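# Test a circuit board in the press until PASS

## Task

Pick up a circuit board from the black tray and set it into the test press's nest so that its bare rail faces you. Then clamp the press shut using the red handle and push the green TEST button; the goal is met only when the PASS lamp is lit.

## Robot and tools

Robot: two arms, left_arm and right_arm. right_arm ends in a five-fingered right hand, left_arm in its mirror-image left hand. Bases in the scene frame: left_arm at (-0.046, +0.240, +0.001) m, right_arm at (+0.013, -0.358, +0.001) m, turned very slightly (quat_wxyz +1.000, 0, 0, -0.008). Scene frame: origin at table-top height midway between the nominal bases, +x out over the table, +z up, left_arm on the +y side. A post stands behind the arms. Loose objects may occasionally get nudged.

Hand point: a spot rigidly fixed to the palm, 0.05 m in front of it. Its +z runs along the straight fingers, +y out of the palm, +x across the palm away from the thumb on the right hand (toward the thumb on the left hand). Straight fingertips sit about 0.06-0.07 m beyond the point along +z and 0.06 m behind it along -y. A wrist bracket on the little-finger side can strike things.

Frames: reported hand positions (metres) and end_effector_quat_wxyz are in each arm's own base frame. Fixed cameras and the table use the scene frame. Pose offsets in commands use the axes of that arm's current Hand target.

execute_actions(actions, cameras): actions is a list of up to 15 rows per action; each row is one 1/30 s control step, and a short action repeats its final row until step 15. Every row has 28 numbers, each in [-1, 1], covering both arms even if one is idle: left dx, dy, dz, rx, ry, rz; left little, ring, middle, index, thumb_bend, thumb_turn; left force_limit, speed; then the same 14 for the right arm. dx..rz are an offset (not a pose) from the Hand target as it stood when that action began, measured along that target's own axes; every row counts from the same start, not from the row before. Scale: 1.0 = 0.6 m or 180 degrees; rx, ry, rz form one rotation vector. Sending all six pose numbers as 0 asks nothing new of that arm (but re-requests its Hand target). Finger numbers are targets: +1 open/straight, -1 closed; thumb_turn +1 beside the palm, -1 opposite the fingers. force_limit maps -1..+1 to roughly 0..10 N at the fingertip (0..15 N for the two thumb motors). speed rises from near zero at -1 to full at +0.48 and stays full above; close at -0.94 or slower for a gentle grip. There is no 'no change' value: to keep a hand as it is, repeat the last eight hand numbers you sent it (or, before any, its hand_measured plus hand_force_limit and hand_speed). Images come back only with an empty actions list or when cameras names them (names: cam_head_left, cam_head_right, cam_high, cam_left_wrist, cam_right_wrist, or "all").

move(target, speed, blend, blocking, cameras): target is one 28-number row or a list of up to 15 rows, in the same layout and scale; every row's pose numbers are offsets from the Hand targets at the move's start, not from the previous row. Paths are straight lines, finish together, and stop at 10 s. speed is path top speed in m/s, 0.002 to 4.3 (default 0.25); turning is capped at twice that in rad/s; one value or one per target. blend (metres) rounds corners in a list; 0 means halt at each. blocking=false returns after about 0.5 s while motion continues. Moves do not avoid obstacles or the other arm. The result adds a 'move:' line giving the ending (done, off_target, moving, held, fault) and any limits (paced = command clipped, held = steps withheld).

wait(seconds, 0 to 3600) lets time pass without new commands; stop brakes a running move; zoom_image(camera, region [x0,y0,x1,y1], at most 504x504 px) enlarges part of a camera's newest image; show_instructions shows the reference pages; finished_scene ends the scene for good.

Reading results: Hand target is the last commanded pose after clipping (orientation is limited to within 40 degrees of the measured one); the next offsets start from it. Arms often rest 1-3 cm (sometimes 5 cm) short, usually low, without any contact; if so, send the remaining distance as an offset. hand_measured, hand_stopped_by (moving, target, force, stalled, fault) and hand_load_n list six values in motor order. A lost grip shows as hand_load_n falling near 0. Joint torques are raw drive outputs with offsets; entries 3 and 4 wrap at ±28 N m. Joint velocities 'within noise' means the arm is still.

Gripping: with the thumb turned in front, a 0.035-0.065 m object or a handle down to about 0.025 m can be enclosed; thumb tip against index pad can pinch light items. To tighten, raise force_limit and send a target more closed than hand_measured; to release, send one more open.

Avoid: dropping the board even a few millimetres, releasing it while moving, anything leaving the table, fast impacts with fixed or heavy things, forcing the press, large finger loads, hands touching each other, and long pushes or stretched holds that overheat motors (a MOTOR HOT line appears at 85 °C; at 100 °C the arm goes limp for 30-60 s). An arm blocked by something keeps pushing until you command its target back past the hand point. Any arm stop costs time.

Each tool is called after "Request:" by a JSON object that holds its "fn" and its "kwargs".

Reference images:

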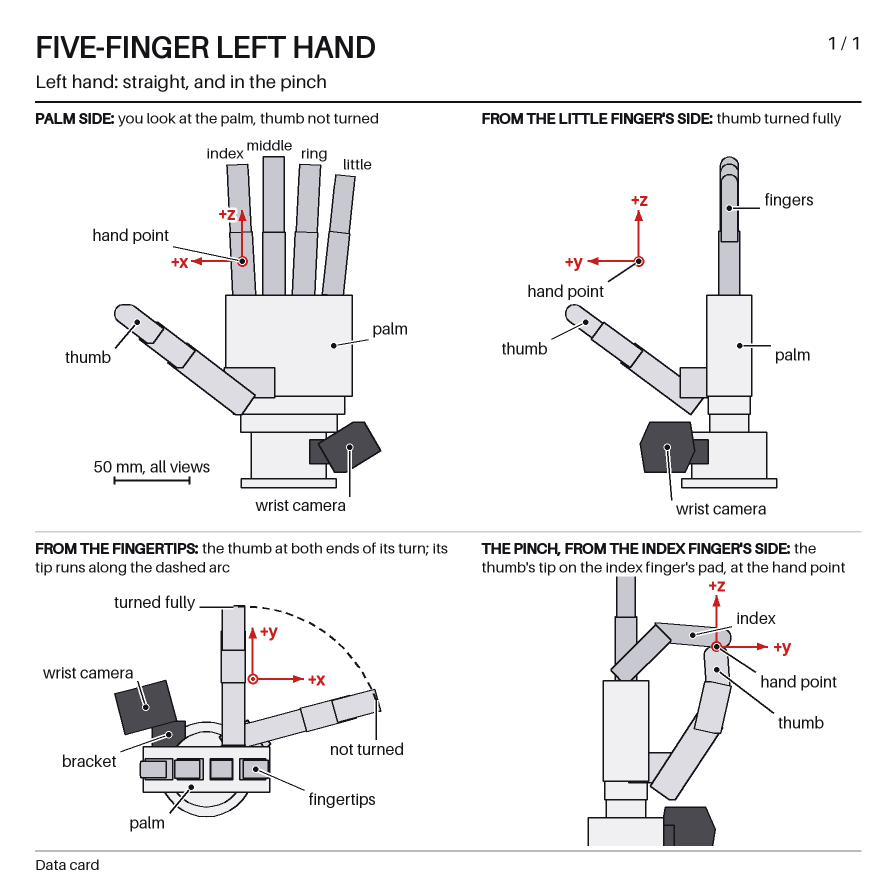

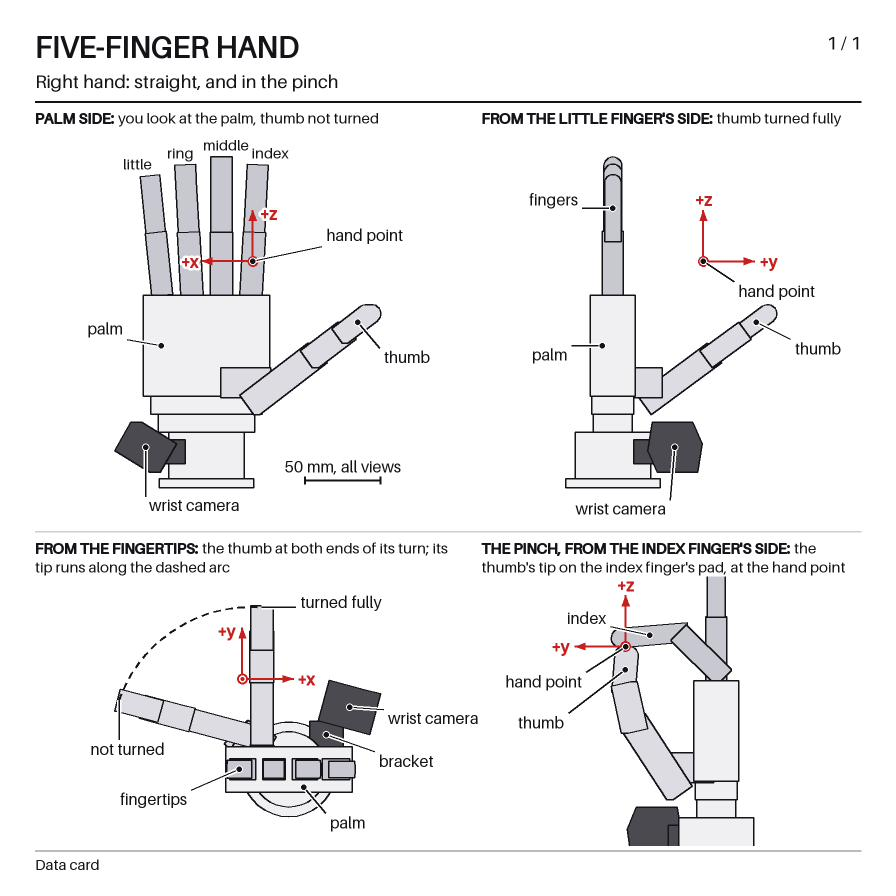

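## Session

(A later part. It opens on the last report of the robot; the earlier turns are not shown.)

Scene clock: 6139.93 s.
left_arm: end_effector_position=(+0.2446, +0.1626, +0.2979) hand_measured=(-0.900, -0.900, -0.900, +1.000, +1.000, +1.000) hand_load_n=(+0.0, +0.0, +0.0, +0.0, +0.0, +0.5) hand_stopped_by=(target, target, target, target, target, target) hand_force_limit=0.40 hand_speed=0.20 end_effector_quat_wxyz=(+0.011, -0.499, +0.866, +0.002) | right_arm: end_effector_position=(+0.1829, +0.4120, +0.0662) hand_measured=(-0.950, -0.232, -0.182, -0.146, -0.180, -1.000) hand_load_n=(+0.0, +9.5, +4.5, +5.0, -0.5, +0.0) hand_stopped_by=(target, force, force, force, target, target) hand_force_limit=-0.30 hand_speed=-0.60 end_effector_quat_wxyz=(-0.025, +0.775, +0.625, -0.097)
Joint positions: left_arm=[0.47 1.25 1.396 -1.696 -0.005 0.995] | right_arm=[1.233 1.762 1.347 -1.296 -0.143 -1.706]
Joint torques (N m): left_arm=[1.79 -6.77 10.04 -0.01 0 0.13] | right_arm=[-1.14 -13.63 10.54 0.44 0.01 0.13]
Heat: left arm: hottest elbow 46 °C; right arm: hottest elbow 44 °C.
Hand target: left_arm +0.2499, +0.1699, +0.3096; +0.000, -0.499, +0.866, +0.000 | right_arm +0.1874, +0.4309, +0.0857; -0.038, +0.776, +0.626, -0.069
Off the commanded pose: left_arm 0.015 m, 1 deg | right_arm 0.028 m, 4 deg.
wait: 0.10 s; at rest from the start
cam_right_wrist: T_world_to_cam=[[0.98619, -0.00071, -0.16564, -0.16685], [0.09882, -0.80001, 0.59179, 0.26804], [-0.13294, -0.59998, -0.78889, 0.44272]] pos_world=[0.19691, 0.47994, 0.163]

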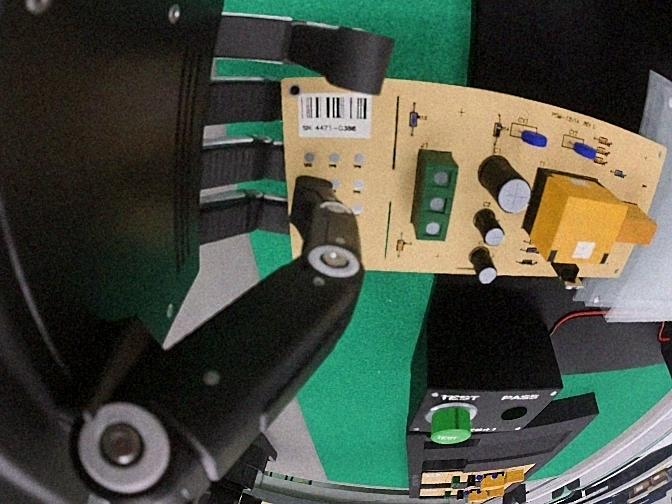

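Request:
{"fn": "wait", "kwargs": {"seconds": 0.1, "cameras": ["cam_high"]}}

Request:
{"fn": "zoom_image", "kwargs": {"camera": "cam_high", "region": [290, 205, 345, 252]}}

Request:
{"fn": "zoom_image", "kwargs": {"camera": "cam_high", "region": [292, 226, 318, 248]}}

Scene clock: 6224.50 s.
left_arm: end_effector_position=(+0.2446, +0.1626, +0.2979) hand_measured=(-0.900, -0.900, -0.900, +1.000, +1.000, +1.000) hand_load_n=(+0.0, +0.0, +0.0, +0.0, +0.0, +0.0) hand_stopped_by=(target, target, target, target, target, target) hand_force_limit=0.40 hand_speed=0.20 end_effector_quat_wxyz=(+0.011, -0.499, +0.866, +0.002) | right_arm: end_effector_position=(+0.1829, +0.4120, +0.0662) hand_measured=(-0.950, -0.232, -0.182, -0.146, -0.180, -1.000) hand_load_n=(+0.0, +9.5, +4.5, +4.5, -0.5, +0.0) hand_stopped_by=(target, force, force, force, target, target) hand_force_limit=-0.30 hand_speed=-0.60 end_effector_quat_wxyz=(-0.025, +0.775, +0.625, -0.097)
Joint positions: left_arm=[0.47 1.25 1.396 -1.696 -0.005 0.995] | right_arm=[1.233 1.762 1.347 -1.296 -0.143 -1.706]
Joint torques (N m): left_arm=[1.73 -6.77 10.04 -0.03 0 0.13] | right_arm=[-1.08 -13.74 10.54 0.46 0.02 0.12]
Heat: left arm: hottest elbow 46 °C; right arm: hottest elbow 44 °C.
Hand target: left_arm +0.2499, +0.1699, +0.3096; +0.000, -0.499, +0.866, +0.000 | right_arm +0.1874, +0.4309, +0.0857; -0.038, +0.776, +0.626, -0.069
Off the commanded pose: left_arm 0.015 m, 1 deg | right_arm 0.028 m, 4 deg.
wait: 0.10 s; at rest from the start

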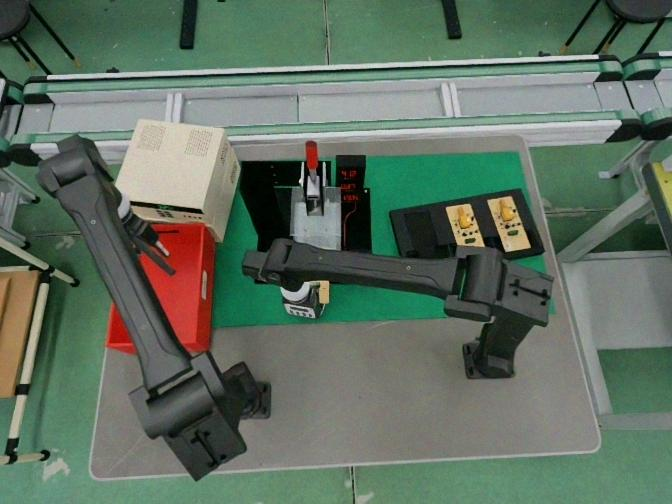

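Scaled by 9.164 from the camera's image (finer frame: 960x720).

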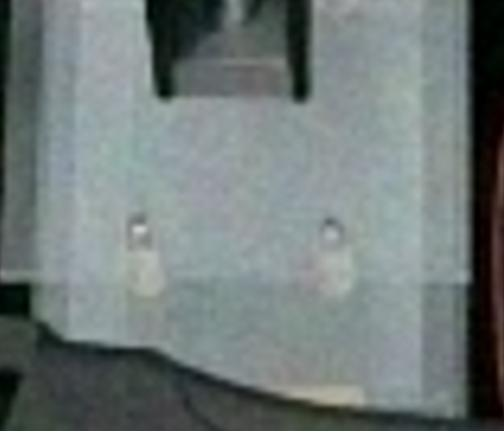

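Scaled by 19.385 from the camera's image (finer frame: 960x720).

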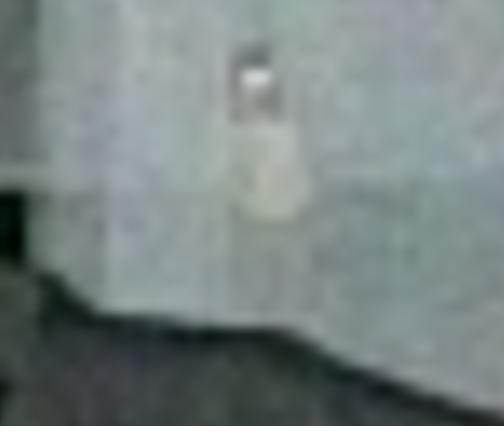

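Request:
{"fn": "execute_actions", "kwargs": {"actions": []}}

Scene clock: 6263.07 s.
left_arm: end_effector_position=(+0.2446, +0.1626, +0.2979) hand_measured=(-0.900, -0.900, -0.900, +1.000, +1.000, +1.000) hand_load_n=(+0.0, +0.0, +0.0, +0.0, +0.0, +0.0) hand_stopped_by=(target, target, target, target, target, target) hand_force_limit=0.40 hand_speed=0.20 end_effector_quat_wxyz=(+0.011, -0.499, +0.866, +0.002) | right_arm: end_effector_position=(+0.1829, +0.4120, +0.0662) hand_measured=(-0.950, -0.232, -0.182, -0.146, -0.180, -1.000) hand_load_n=(+0.0, +9.5, +4.5, +4.5, -0.5, +0.0) hand_stopped_by=(target, force, force, force, target, target) hand_force_limit=-0.30 hand_speed=-0.60 end_effector_quat_wxyz=(-0.025, +0.775, +0.625, -0.097)
Joint positions: left_arm=[0.47 1.25 1.396 -1.696 -0.005 0.995] | right_arm=[1.233 1.762 1.347 -1.296 -0.143 -1.706]
Joint velocities: within noise
Joint torques (N m): left_arm=[1.79 -6.77 10.04 -0.01 -0.01 0.13] | right_arm=[-1.14 -13.74 10.54 0.46 0.02 0.12]
Motor temperatures (°C): left_arm=[28 31 46 28 30 27] | right_arm=[28 36 44 31 29 29]
Heat: left arm: hottest elbow 46 °C; right arm: hottest elbow 44 °C.
Hand target: left_arm +0.2499, +0.1699, +0.3096; +0.000, -0.499, +0.866, +0.000 | right_arm +0.1874, +0.4309, +0.0857; -0.038, +0.776, +0.626, -0.069
Off the commanded pose: left_arm 0.015 m, 1 deg | right_arm 0.028 m, 4 deg.
camera_calibration:
cam_left_wrist: T_world_to_cam=[[0.68249, -0.73079, -0.01246, -0.03965], [-0.61151, -0.58026, 0.53791, 0.07483], [-0.40033, -0.3595, -0.84291, 0.51833]] pos_world=[0.28032, 0.20078, 0.39616]
cam_right_wrist: T_world_to_cam=[[0.98619, -0.00071, -0.16564, -0.16685], [0.09882, -0.80001, 0.59179, 0.26804], [-0.13294, -0.59998, -0.78889, 0.44272]] pos_world=[0.19691, 0.47994, 0.163]

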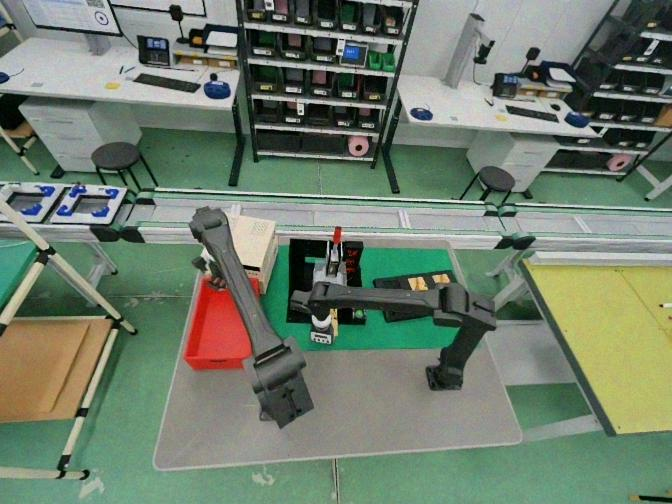

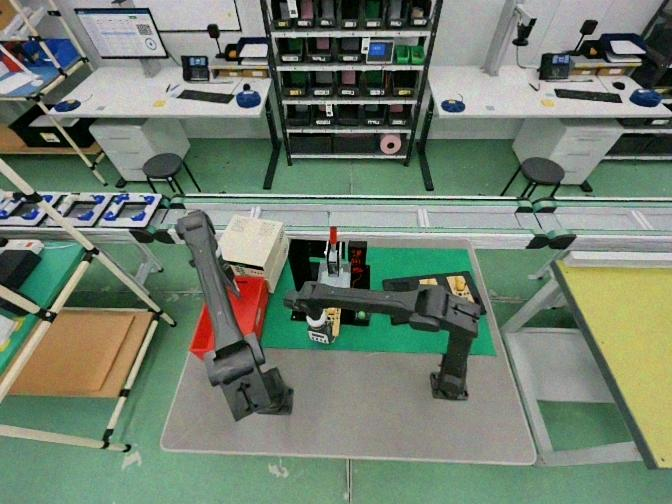

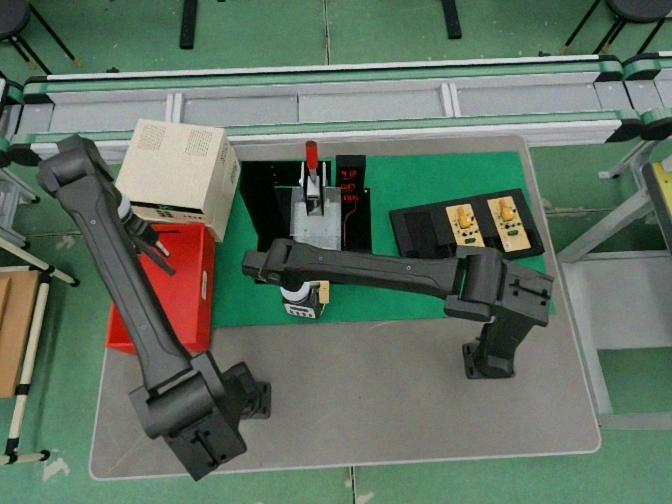

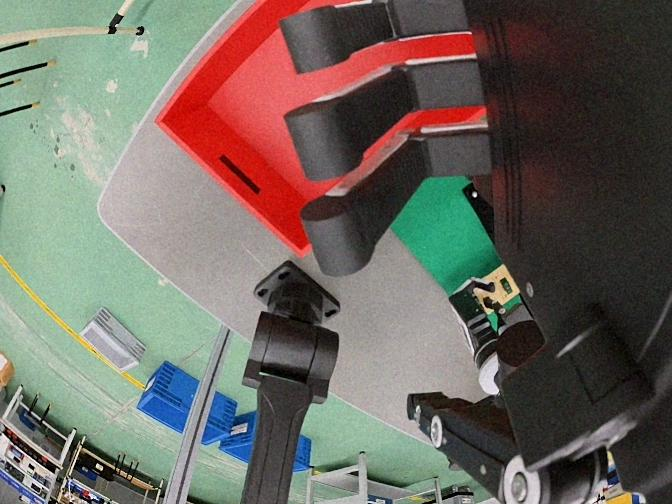

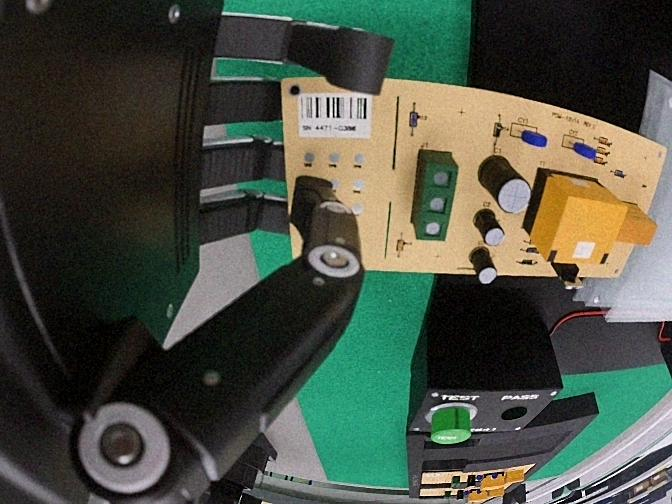

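Request:
{"fn": "zoom_image", "kwargs": {"camera": "cam_right_wrist", "region": [520, 60, 672, 340]}}

Request:
{"fn": "zoom_image", "kwargs": {"camera": "cam_high", "region": [285, 180, 355, 260]}}

Request:
{"fn": "zoom_image", "kwargs": {"camera": "cam_head_right", "region": [290, 220, 390, 350]}}

Scaled by 1.800 from the camera's image (finer frame: 960x720).

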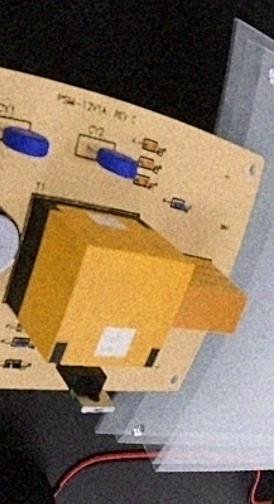

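Scaled by 6.300 from the camera's image (finer frame: 960x720).

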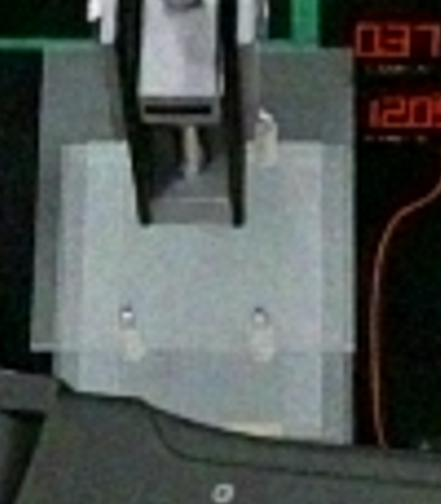

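Scaled by 3.877 from the camera's image (finer frame: 960x720).

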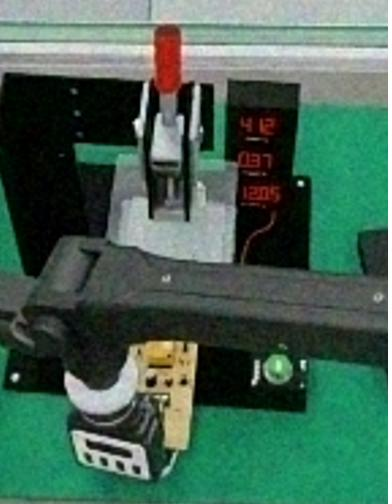

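Request:
{"fn": "move", "kwargs": {"target": [0,0,0,0,0,0,-0.9,-0.9,-0.9,1,1,1,0.4,0.2,-0.0018,-0.00435,-0.0296,0,0,0,-0.95,-0.45,-0.4,-0.35,-0.18,-1,-0.3,-0.6], "speed": 0.03, "cameras": ["cam_right_wrist","cam_high"]}}

Scene clock: 6337.37 s.
left_arm: end_effector_position=(+0.2446, +0.1626, +0.2979) hand_measured=(-0.900, -0.900, -0.900, +1.000, +1.000, +1.000) hand_load_n=(+0.0, +0.0, +0.0, +0.0, +0.0, +0.0) hand_stopped_by=(target, target, target, target, target, target) hand_force_limit=0.40 hand_speed=0.20 end_effector_quat_wxyz=(+0.011, -0.499, +0.866, +0.002) | right_arm: end_effector_position=(+0.1829, +0.4120, +0.0662) hand_measured=(-0.950, -0.232, -0.182, -0.146, -0.180, -1.000) hand_load_n=(+0.0, +9.5, +4.5, +5.0, -0.5, +0.0) hand_stopped_by=(target, force, force, force, target, target) hand_force_limit=-0.30 hand_speed=-0.60 end_effector_quat_wxyz=(-0.025, +0.775, +0.625, -0.097)
Joint positions: left_arm=[0.47 1.25 1.396 -1.696 -0.005 0.995] | right_arm=[1.233 1.762 1.347 -1.296 -0.143 -1.706]
Joint torques (N m): left_arm=[0.85 -7.65 7.13 0.36 -0.04 0] | right_arm=[-1.49 -12.4 7.15 0.25 -0.16 0.03]
Heat: left arm: hottest elbow 44 °C; right arm: hottest elbow 41 °C.
Hand target: left_arm +0.2446, +0.1626, +0.2979; +0.011, -0.499, +0.866, +0.002 | right_arm +0.1829, +0.4120, +0.0662; -0.025, +0.775, +0.625, -0.097
CONTROL IS BACK. The link to the robot was lost, through no command of yours. It is back now. Nothing of this call ran. Your reply's later robot calls are not run. The arms hold where they stopped. Where a move or wait says "fault", it means the lost link, not a fault of the arm. Commands run again from your next reply on.
move: fault
cam_right_wrist: T_world_to_cam=[[0.98619, -0.00071, -0.16564, -0.16685], [0.09882, -0.80001, 0.59179, 0.26804], [-0.13294, -0.59998, -0.78889, 0.44272]] pos_world=[0.19691, 0.47994, 0.163]
Images, in order (width x height): cam_high 672x504, cam_right_wrist 672x504.

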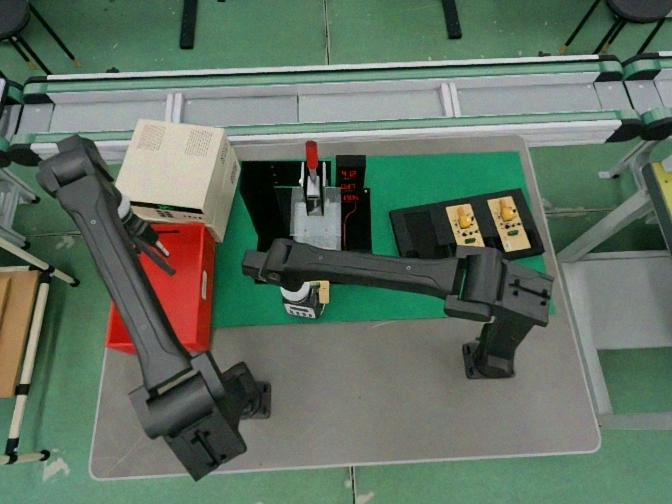

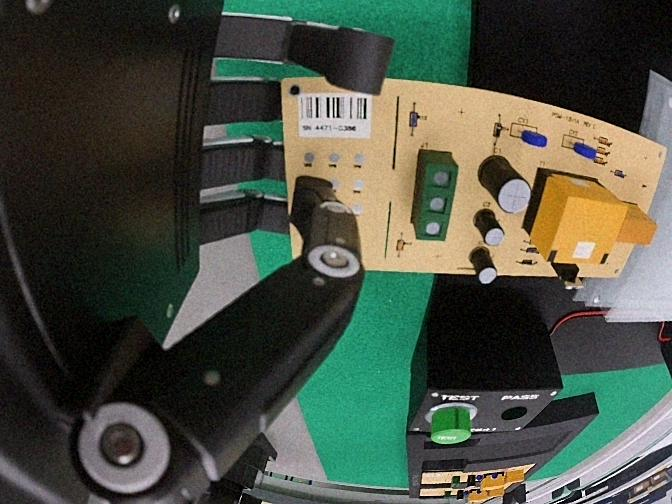

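Request:
{"fn": "zoom_image", "kwargs": {"camera": "cam_right_wrist", "region": [570, 60, 672, 200]}}

Request:
{"fn": "zoom_image", "kwargs": {"camera": "cam_right_wrist", "region": [550, 200, 672, 350]}}

Scaled by 3.600 from the camera's image (finer frame: 960x720).

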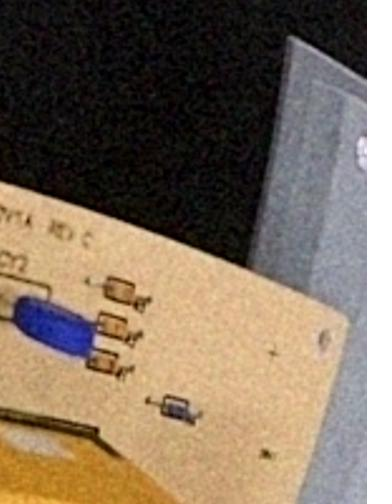

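Scaled by 3.360 from the camera's image (finer frame: 960x720).

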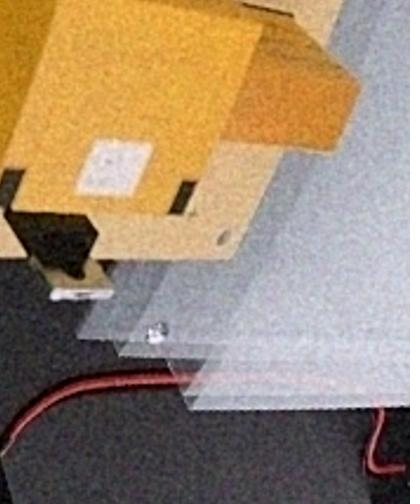

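Request:
{"fn": "zoom_image", "kwargs": {"camera": "cam_high", "region": [288, 184, 348, 254]}}

Scaled by 7.200 from the camera's image (finer frame: 960x720).

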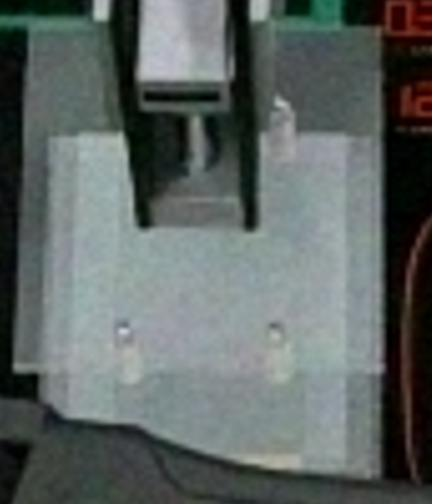

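Request:
{"fn": "zoom_image", "kwargs": {"camera": "cam_high", "region": [314, 228, 346, 256]}}

Request:
{"fn": "zoom_image", "kwargs": {"camera": "cam_high", "region": [288, 224, 320, 250]}}

Scaled by 15.750 from the camera's image (finer frame: 960x720).

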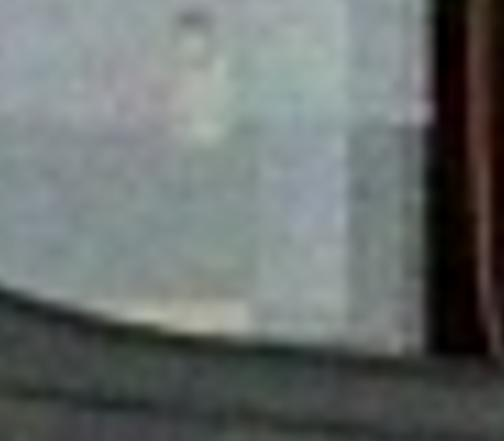

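Scaled by 15.750 from the camera's image (finer frame: 960x720).

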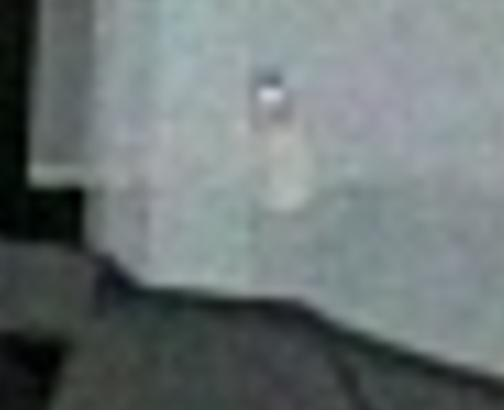

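Request:
{"fn": "move", "kwargs": {"target": [0,0,0,0,0,0,-0.9,-0.9,-0.9,1,1,1,0.4,0.2,0.0125,-0.0053,-0.0416,0,0.03,0,-0.95,-0.45,-0.4,-0.35,-0.18,-1,-0.3,-0.6], "speed": 0.03, "cameras": ["cam_right_wrist","cam_high"]}}

Scene clock: 6541.03 s.
left_arm: end_effector_position=(+0.2446, +0.1626, +0.2979) hand_measured=(-0.900, -0.900, -0.900, +1.000, +1.000, +1.000) hand_load_n=(+0.0, +0.5, +0.0, +0.0, +0.0, +0.0) hand_stopped_by=(target, target, target, target, target, target) hand_force_limit=0.40 hand_speed=0.20 end_effector_quat_wxyz=(+0.011, -0.499, +0.866, +0.002) | right_arm: end_effector_position=(+0.1828, +0.4192, +0.0758) hand_measured=(-0.950, -0.230, -0.182, -0.146, -0.180, -1.000) hand_load_n=(+0.0, +14.0, +2.5, +5.5, +0.0, +0.0) hand_stopped_by=(target, force, force, force, target, target) hand_force_limit=-0.30 hand_speed=-0.60 end_effector_quat_wxyz=(-0.043, +0.775, +0.626, -0.079)
Joint positions: left_arm=[0.47 1.25 1.396 -1.696 -0.005 0.995] | right_arm=[1.233 1.733 1.344 -1.272 -0.155 -1.704]
Joint torques (N m): left_arm=[0.85 -7.59 7.15 0.35 -0.04 0.01] | right_arm=[-2.08 -14.56 7.19 0.69 -0.17 0.09]
Motor temperatures (°C): left_arm=[28 31 42 28 30 27] | right_arm=[28 36 39 31 29 29]
Heat: left arm: hottest elbow 42 °C; right arm: hottest elbow 39 °C.
Hand target: left_arm +0.2446, +0.1626, +0.2979; +0.011, -0.499, +0.866, +0.002 | right_arm +0.1858, +0.4221, +0.0903; -0.054, +0.778, +0.623, -0.060
Off the commanded pose: left_arm 0.000 m, 0 deg | right_arm 0.015 m, 3 deg.
CONTROL IS BACK, as an earlier result said. Commands run again.
move: off_target (right_arm)
cam_right_wrist: T_world_to_cam=[[0.98707, 0.00431, -0.16022, -0.16786], [0.09311, -0.82909, 0.55131, 0.28439], [-0.13046, -0.5591, -0.81877, 0.43915]] pos_world=[0.1965, 0.48204, 0.17587]
Images, in order (width x height): cam_high 672x504, cam_right_wrist 672x504.

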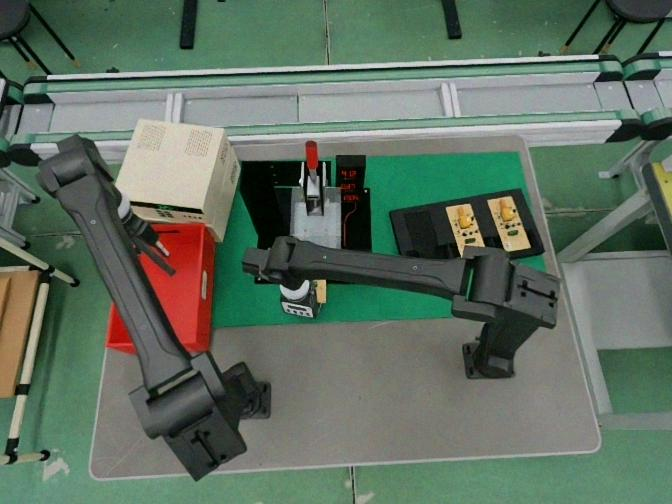

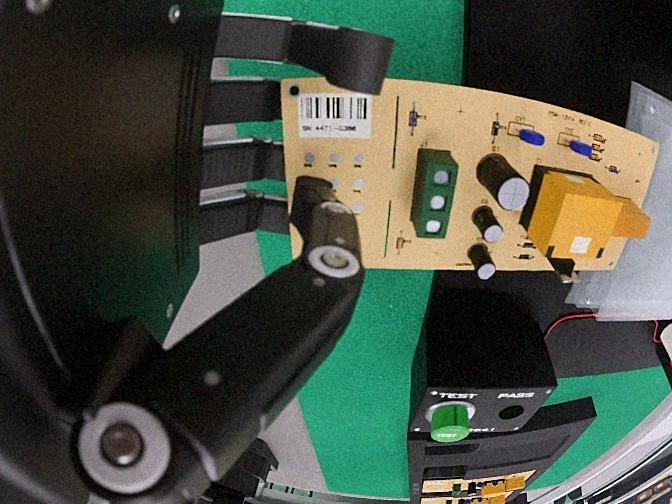

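Request:
{"fn": "zoom_image", "kwargs": {"camera": "cam_right_wrist", "region": [520, 60, 672, 340]}}

Request:
{"fn": "zoom_image", "kwargs": {"camera": "cam_high", "region": [290, 210, 346, 256]}}

Scaled by 1.800 from the camera's image (finer frame: 960x720).

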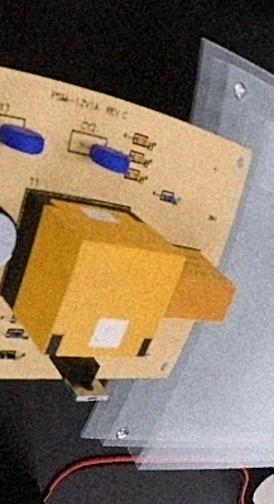

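Scaled by 9.000 from the camera's image (finer frame: 960x720).

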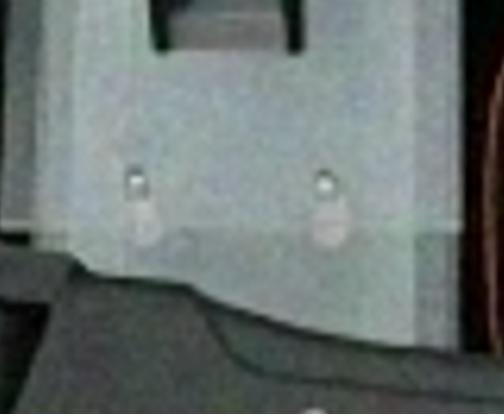

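Request:
{"fn": "move", "kwargs": {"target": [0,0,0,0,0,0,-0.9,-0.9,-0.9,1,1,1,0.4,0.2,-0.0133,0.0013,-0.01,0,0.01,-0.004,-0.95,-0.45,-0.4,-0.35,-0.18,-1,-0.3,-0.6], "speed": 0.03, "cameras": ["cam_right_wrist","cam_high"]}}

Request:
{"fn": "zoom_image", "kwargs": {"camera": "cam_right_wrist", "region": [520, 60, 672, 340]}}

Scene clock: 6598.17 s.
left_arm: end_effector_position=(+0.2446, +0.1626, +0.2979) hand_measured=(-0.900, -0.900, -0.900, +1.000, +1.000, +1.000) hand_load_n=(+0.0, +0.0, +0.0, +0.0, +0.0, +0.0) hand_stopped_by=(target, target, target, target, target, target) hand_force_limit=0.40 hand_speed=0.20 end_effector_quat_wxyz=(+0.011, -0.499, +0.866, +0.002) | right_arm: end_effector_position=(+0.1796, +0.4119, +0.0788) hand_measured=(-0.950, -0.230, -0.182, -0.146, -0.180, -1.000) hand_load_n=(+0.0, +17.5, +6.0, +4.5, -0.5, +0.0) hand_stopped_by=(target, force, force, force, target, target) hand_force_limit=-0.30 hand_speed=-0.60 end_effector_quat_wxyz=(-0.054, +0.773, +0.628, -0.070)
Joint positions: left_arm=[0.47 1.25 1.396 -1.696 -0.005 0.995] | right_arm=[1.23 1.691 1.301 -1.244 -0.164 -1.71]
Joint torques (N m): left_arm=[0.91 -7.65 7.15 0.36 -0.05 0.01] | right_arm=[-2.2 -14.51 7.5 0.81 0.03 0.04]
Heat: left arm: hottest elbow 42 °C; right arm: hottest elbow 39 °C.
Hand target: left_arm +0.2446, +0.1626, +0.2979; +0.011, -0.499, +0.866, +0.002 | right_arm +0.1858, +0.4141, +0.0964; -0.064, +0.775, +0.627, -0.047
Off the commanded pose: left_arm 0.000 m, 0 deg | right_arm 0.019 m, 3 deg.
move: off_target (right_arm)
cam_right_wrist: T_world_to_cam=[[0.9871, 0.01271, -0.1596, -0.16777], [0.0961, -0.84433, 0.52713, 0.28469], [-0.12805, -0.53567, -0.83466, 0.42839]] pos_world=[0.1931, 0.47199, 0.18071]
Images, in order (width x height): cam_high 672x504, cam_right_wrist 672x504.

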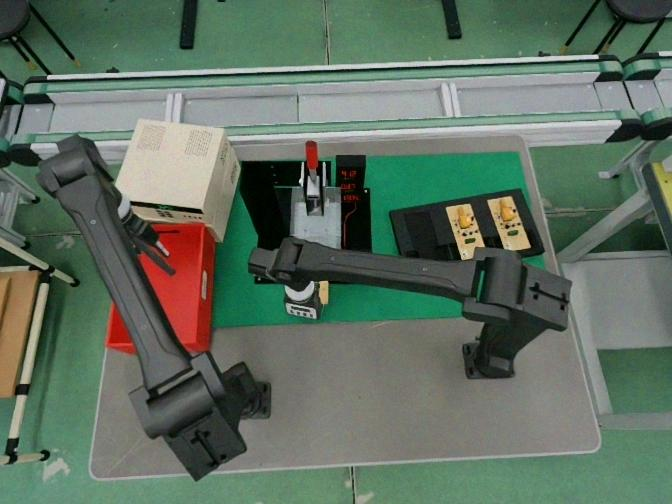

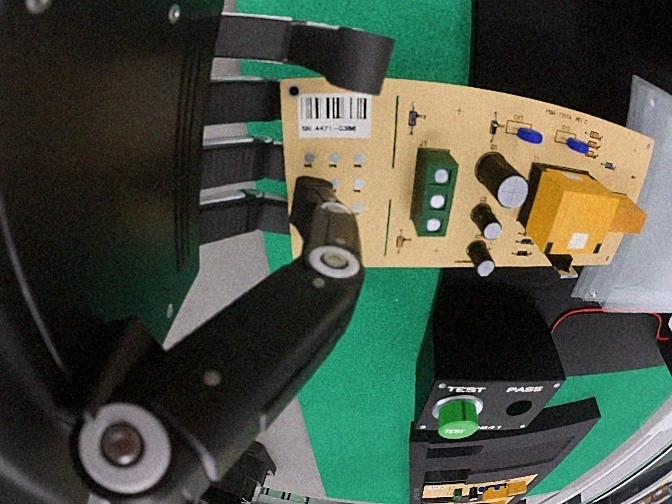

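Scaled by 1.800 from the camera's image (finer frame: 960x720).

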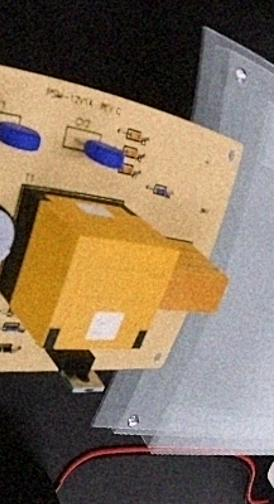

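Request:
{"fn": "move", "kwargs": {"target": [0,0,0,0,0,0,-0.9,-0.9,-0.9,1,1,1,0.4,0.2,0.0030,0.0180,-0.0130,0,0,-0.002,-0.95,-0.45,-0.4,-0.35,-0.18,-1,-0.3,-0.6], "speed": 0.03, "cameras": ["cam_right_wrist","cam_high"]}}

Request:
{"fn": "zoom_image", "kwargs": {"camera": "cam_right_wrist", "region": [520, 60, 672, 340]}}

Scene clock: 6678.87 s.
left_arm: end_effector_position=(+0.2446, +0.1626, +0.2979) hand_measured=(-0.900, -0.900, -0.900, +1.000, +1.000, +1.000) hand_load_n=(+0.0, +0.0, +0.0, +0.0, +0.0, +0.0) hand_stopped_by=(target, target, target, target, target, target) hand_force_limit=0.40 hand_speed=0.20 end_effector_quat_wxyz=(+0.011, -0.499, +0.866, +0.002) | right_arm: end_effector_position=(+0.1865, +0.4084, +0.0787) hand_measured=(-0.950, -0.230, -0.182, -0.146, -0.180, -1.000) hand_load_n=(+0.5, +17.5, +5.5, +4.5, +0.0, -0.5) hand_stopped_by=(target, force, force, force, target, target) hand_force_limit=-0.30 hand_speed=-0.60 end_effector_quat_wxyz=(-0.056, +0.771, +0.631, -0.073)
Joint positions: left_arm=[0.47 1.25 1.396 -1.696 -0.005 0.995] | right_arm=[1.212 1.691 1.301 -1.251 -0.169 -1.736]
Joint torques (N m): left_arm=[0.85 -7.65 7.17 0.35 -0.05 0.01] | right_arm=[-2.61 -14.33 9.1 0.1 0.29 0.01]
Heat: left arm: hottest elbow 42 °C; right arm: hottest elbow 38 °C.
Hand target: left_arm +0.2446, +0.1626, +0.2979; +0.011, -0.499, +0.866, +0.002 | right_arm +0.1979, +0.4133, +0.1024; -0.064, +0.773, +0.629, -0.047
Off the commanded pose: left_arm 0.000 m, 0 deg | right_arm 0.027 m, 3 deg.
move: off_target (right_arm)
cam_right_wrist: T_world_to_cam=[[0.98575, 0.01944, -0.16709, -0.1764], [0.1059, -0.84347, 0.52663, 0.27897], [-0.1307, -0.53682, -0.83351, 0.42819]] pos_world=[0.2003, 0.46859, 0.18051]
Images, in order (width x height): cam_high 672x504, cam_right_wrist 672x504.

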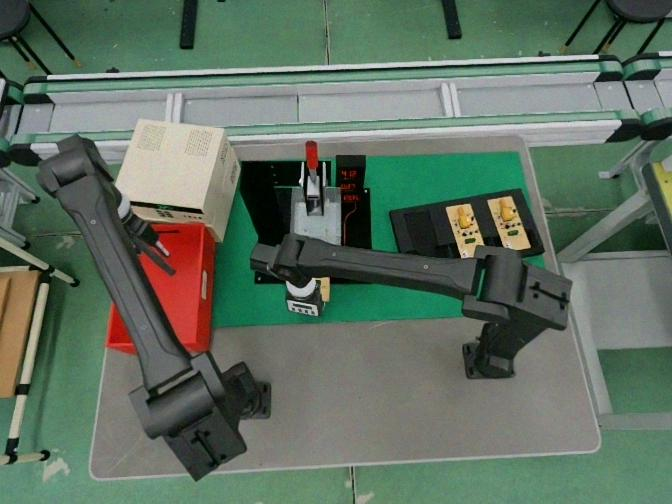

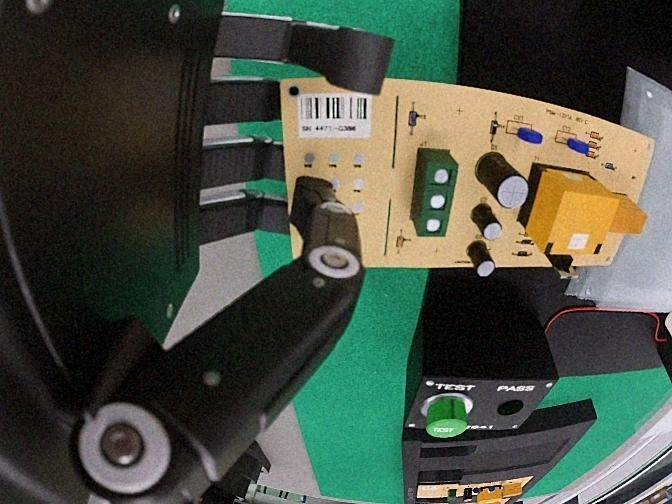

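Scaled by 1.800 from the camera's image (finer frame: 960x720).

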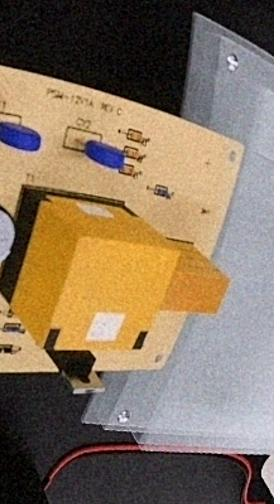

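Request:
{"fn": "move", "kwargs": {"target": [0,0,0,0,0,0,-0.9,-0.9,-0.9,1,1,1,0.4,0.2,0.0077,0.0092,-0.0183,0,0,0,-0.95,-0.45,-0.4,-0.35,-0.18,-1,-0.3,-0.6], "speed": 0.03, "cameras": ["cam_right_wrist","cam_high"]}}

Request:
{"fn": "zoom_image", "kwargs": {"camera": "cam_right_wrist", "region": [520, 60, 672, 340]}}

Scene clock: 6708.97 s.
left_arm: end_effector_position=(+0.2446, +0.1626, +0.2979) hand_measured=(-0.900, -0.900, -0.900, +1.000, +1.000, +1.000) hand_load_n=(+0.0, +0.0, +0.5, +0.0, +0.0, +0.0) hand_stopped_by=(target, target, target, target, target, target) hand_force_limit=0.40 hand_speed=0.20 end_effector_quat_wxyz=(+0.011, -0.499, +0.866, +0.002) | right_arm: end_effector_position=(+0.1880, +0.4023, +0.0794) hand_measured=(-0.950, -0.230, -0.182, -0.146, -0.180, -1.000) hand_load_n=(+0.0, +16.5, +4.5, +5.0, -0.5, +0.0) hand_stopped_by=(target, force, force, force, target, target) hand_force_limit=-0.30 hand_speed=-0.60 end_effector_quat_wxyz=(-0.052, +0.765, +0.636, -0.083)
Joint positions: left_arm=[0.47 1.25 1.396 -1.696 -0.005 0.995] | right_arm=[1.204 1.691 1.301 -1.275 -0.171 -1.762]
Joint torques (N m): left_arm=[0.79 -7.53 7.17 0.35 -0.05 0] | right_arm=[-3.08 -14.15 11.79 -0.29 0.39 0.06]
Heat: left arm: hottest elbow 42 °C; right arm: hottest elbow 38 °C.
Hand target: left_arm +0.2446, +0.1626, +0.2979; +0.011, -0.499, +0.866, +0.002 | right_arm +0.2059, +0.4163, +0.1124; -0.064, +0.773, +0.629, -0.047
Off the commanded pose: left_arm 0.000 m, 0 deg | right_arm 0.040 m, 5 deg.
move: off_target (right_arm)
cam_right_wrist: T_world_to_cam=[[0.98345, 0.03313, -0.17814, -0.18177], [0.1258, -0.83242, 0.53968, 0.26404], [-0.1304, -0.55316, -0.82281, 0.43139]] pos_world=[0.2018, 0.46444, 0.18008]
Images, in order (width x height): cam_high 672x504, cam_right_wrist 672x504.

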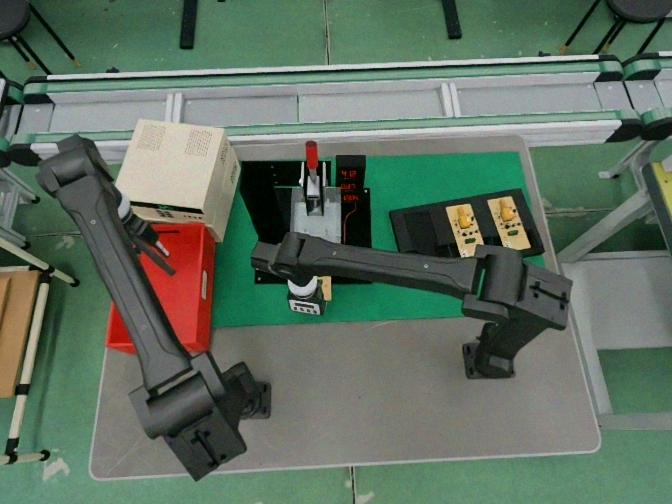

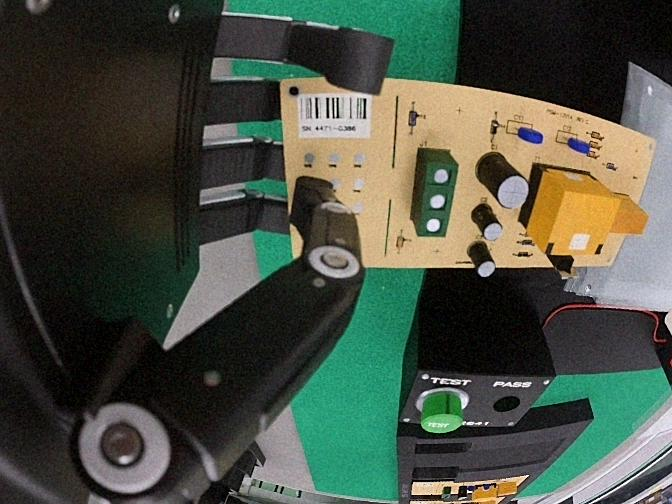

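Scaled by 1.800 from the camera's image (finer frame: 960x720).

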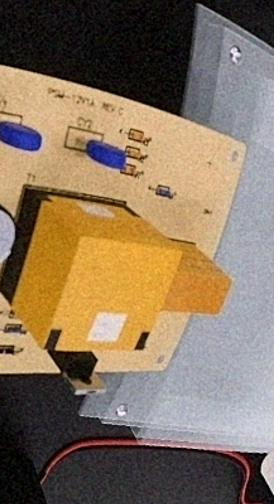

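Request:
{"fn": "move", "kwargs": {"target": [0,0,0,0,0,0,-0.9,-0.9,-0.9,1,1,1,0.4,0.2,0.0065,-0.0024,-0.0063,0,0,0,-0.95,-0.45,-0.4,-0.35,-0.18,-1,-0.3,-0.6], "speed": 0.03, "cameras": []}}

Scene clock: 6739.20 s.
left_arm: end_effector_position=(+0.2446, +0.1626, +0.2979) hand_measured=(-0.900, -0.900, -0.900, +1.000, +1.000, +1.000) hand_load_n=(+0.0, +0.0, +0.0, +0.0, +0.0, +0.0) hand_stopped_by=(target, target, target, target, target, target) hand_force_limit=0.40 hand_speed=0.20 end_effector_quat_wxyz=(+0.011, -0.499, +0.866, +0.002) | right_arm: end_effector_position=(+0.1882, +0.4022, +0.0827) hand_measured=(-0.950, -0.230, -0.182, -0.146, -0.180, -1.000) hand_load_n=(+0.0, +20.0, +7.5, +4.0, -0.5, +0.0) hand_stopped_by=(target, force, force, force, target, target) hand_force_limit=-0.30 hand_speed=-0.60 end_effector_quat_wxyz=(-0.051, +0.765, +0.636, -0.085)
Joint positions: left_arm=[0.47 1.25 1.396 -1.696 -0.005 0.995] | right_arm=[1.204 1.691 1.309 -1.289 -0.172 -1.762]
Joint torques (N m): left_arm=[0.91 -7.65 7.15 0.36 -0.05 0.01] | right_arm=[-2.78 -13.74 12.56 -0.1 0.37 0.13]
Heat: left arm: hottest elbow 42 °C; right arm: hottest elbow 39 °C.
Hand target: left_arm +0.2446, +0.1626, +0.2979; +0.011, -0.499, +0.866, +0.002 | right_arm +0.2058, +0.4202, +0.1164; -0.064, +0.773, +0.629, -0.047
Off the commanded pose: left_arm 0.000 m, 0 deg | right_arm 0.042 m, 5 deg.
move: off_target (right_arm)

Request:
{"fn": "execute_actions", "kwargs": {"actions": [], "cameras": ["cam_right_wrist","cam_high","cam_head_left","cam_head_right"]}}

Request:
{"fn": "zoom_image", "kwargs": {"camera": "cam_right_wrist", "region": [570, 60, 672, 200]}}

Request:
{"fn": "zoom_image", "kwargs": {"camera": "cam_right_wrist", "region": [540, 180, 672, 340]}}

Scene clock: 6758.93 s.
left_arm: end_effector_position=(+0.2446, +0.1626, +0.2979) hand_measured=(-0.900, -0.900, -0.900, +1.000, +1.000, +1.000) hand_load_n=(+0.0, +0.0, +0.0, +0.0, +0.0, +0.0) hand_stopped_by=(target, target, target, target, target, target) hand_force_limit=0.40 hand_speed=0.20 end_effector_quat_wxyz=(+0.011, -0.499, +0.866, +0.002) | right_arm: end_effector_position=(+0.1882, +0.4022, +0.0827) hand_measured=(-0.950, -0.230, -0.182, -0.146, -0.180, -1.000) hand_load_n=(+0.5, +20.0, +7.0, +4.0, +0.0, +0.0) hand_stopped_by=(target, force, force, force, target, target) hand_force_limit=-0.30 hand_speed=-0.60 end_effector_quat_wxyz=(-0.051, +0.765, +0.636, -0.085)
Joint positions: left_arm=[0.47 1.25 1.396 -1.696 -0.005 0.995] | right_arm=[1.204 1.691 1.309 -1.289 -0.172 -1.762]
Joint velocities: within noise
Joint torques (N m): left_arm=[0.79 -7.53 7.16 0.38 -0.04 0.01] | right_arm=[-2.84 -13.74 12.56 -0.1 0.37 0.14]
Motor temperatures (°C): left_arm=[28 31 42 28 30 27] | right_arm=[28 37 43 31 29 29]
Heat: left arm: hottest elbow 42 °C; right arm: hottest elbow 43 °C.
Hand target: left_arm +0.2446, +0.1626, +0.2979; +0.011, -0.499, +0.866, +0.002 | right_arm +0.2058, +0.4202, +0.1164; -0.064, +0.773, +0.629, -0.047
Off the commanded pose: left_arm 0.000 m, 0 deg | right_arm 0.042 m, 5 deg.
camera_calibration:
cam_right_wrist: T_world_to_cam=[[0.98306, 0.03231, -0.1804, -0.18077], [0.12693, -0.83005, 0.54305, 0.26069], [-0.1322, -0.55675, -0.8201, 0.43561]] pos_world=[0.20221, 0.46475, 0.18307]
Images, in order (width x height): cam_head_left 672x504, cam_head_right 672x504, cam_high 672x504, cam_right_wrist 672x504.

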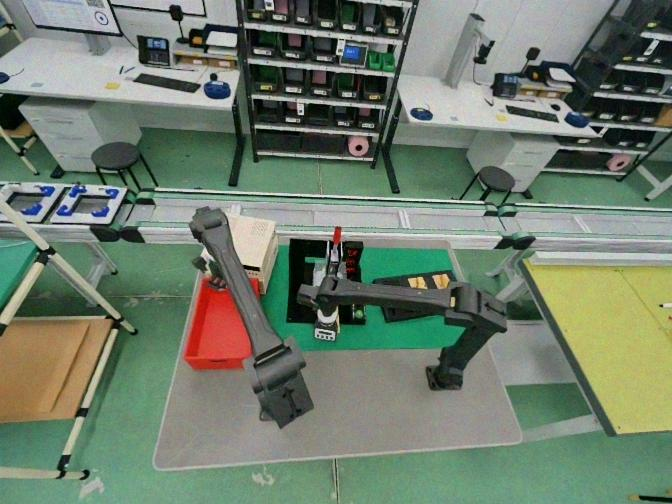

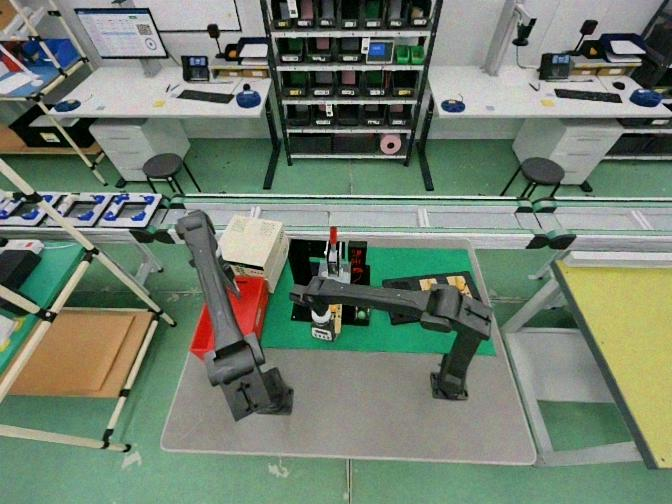

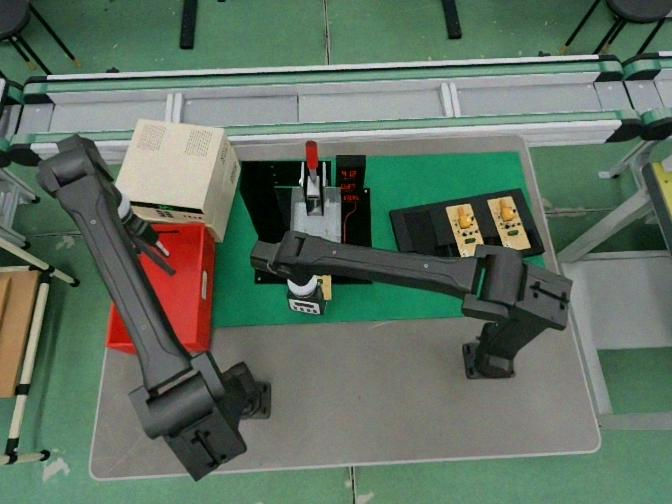

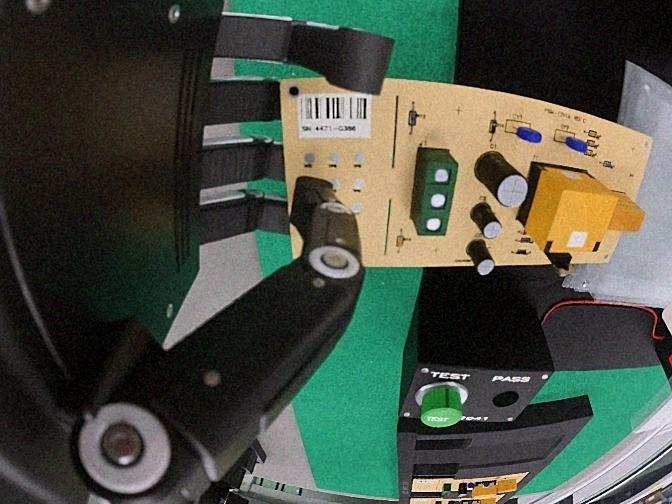

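Scaled by 3.600 from the camera's image (finer frame: 960x720).

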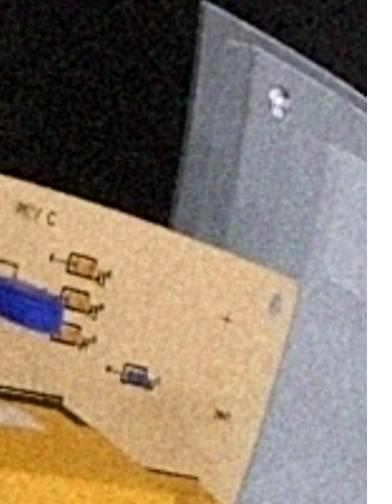

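Scaled by 3.150 from the camera's image (finer frame: 960x720).

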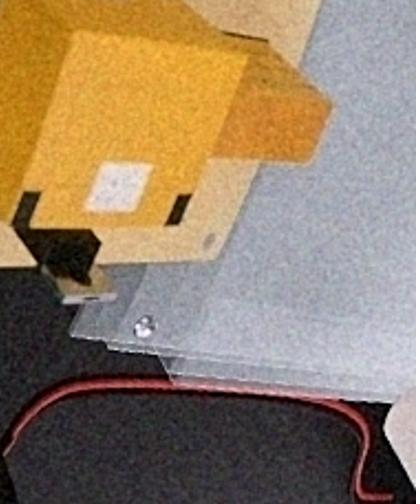

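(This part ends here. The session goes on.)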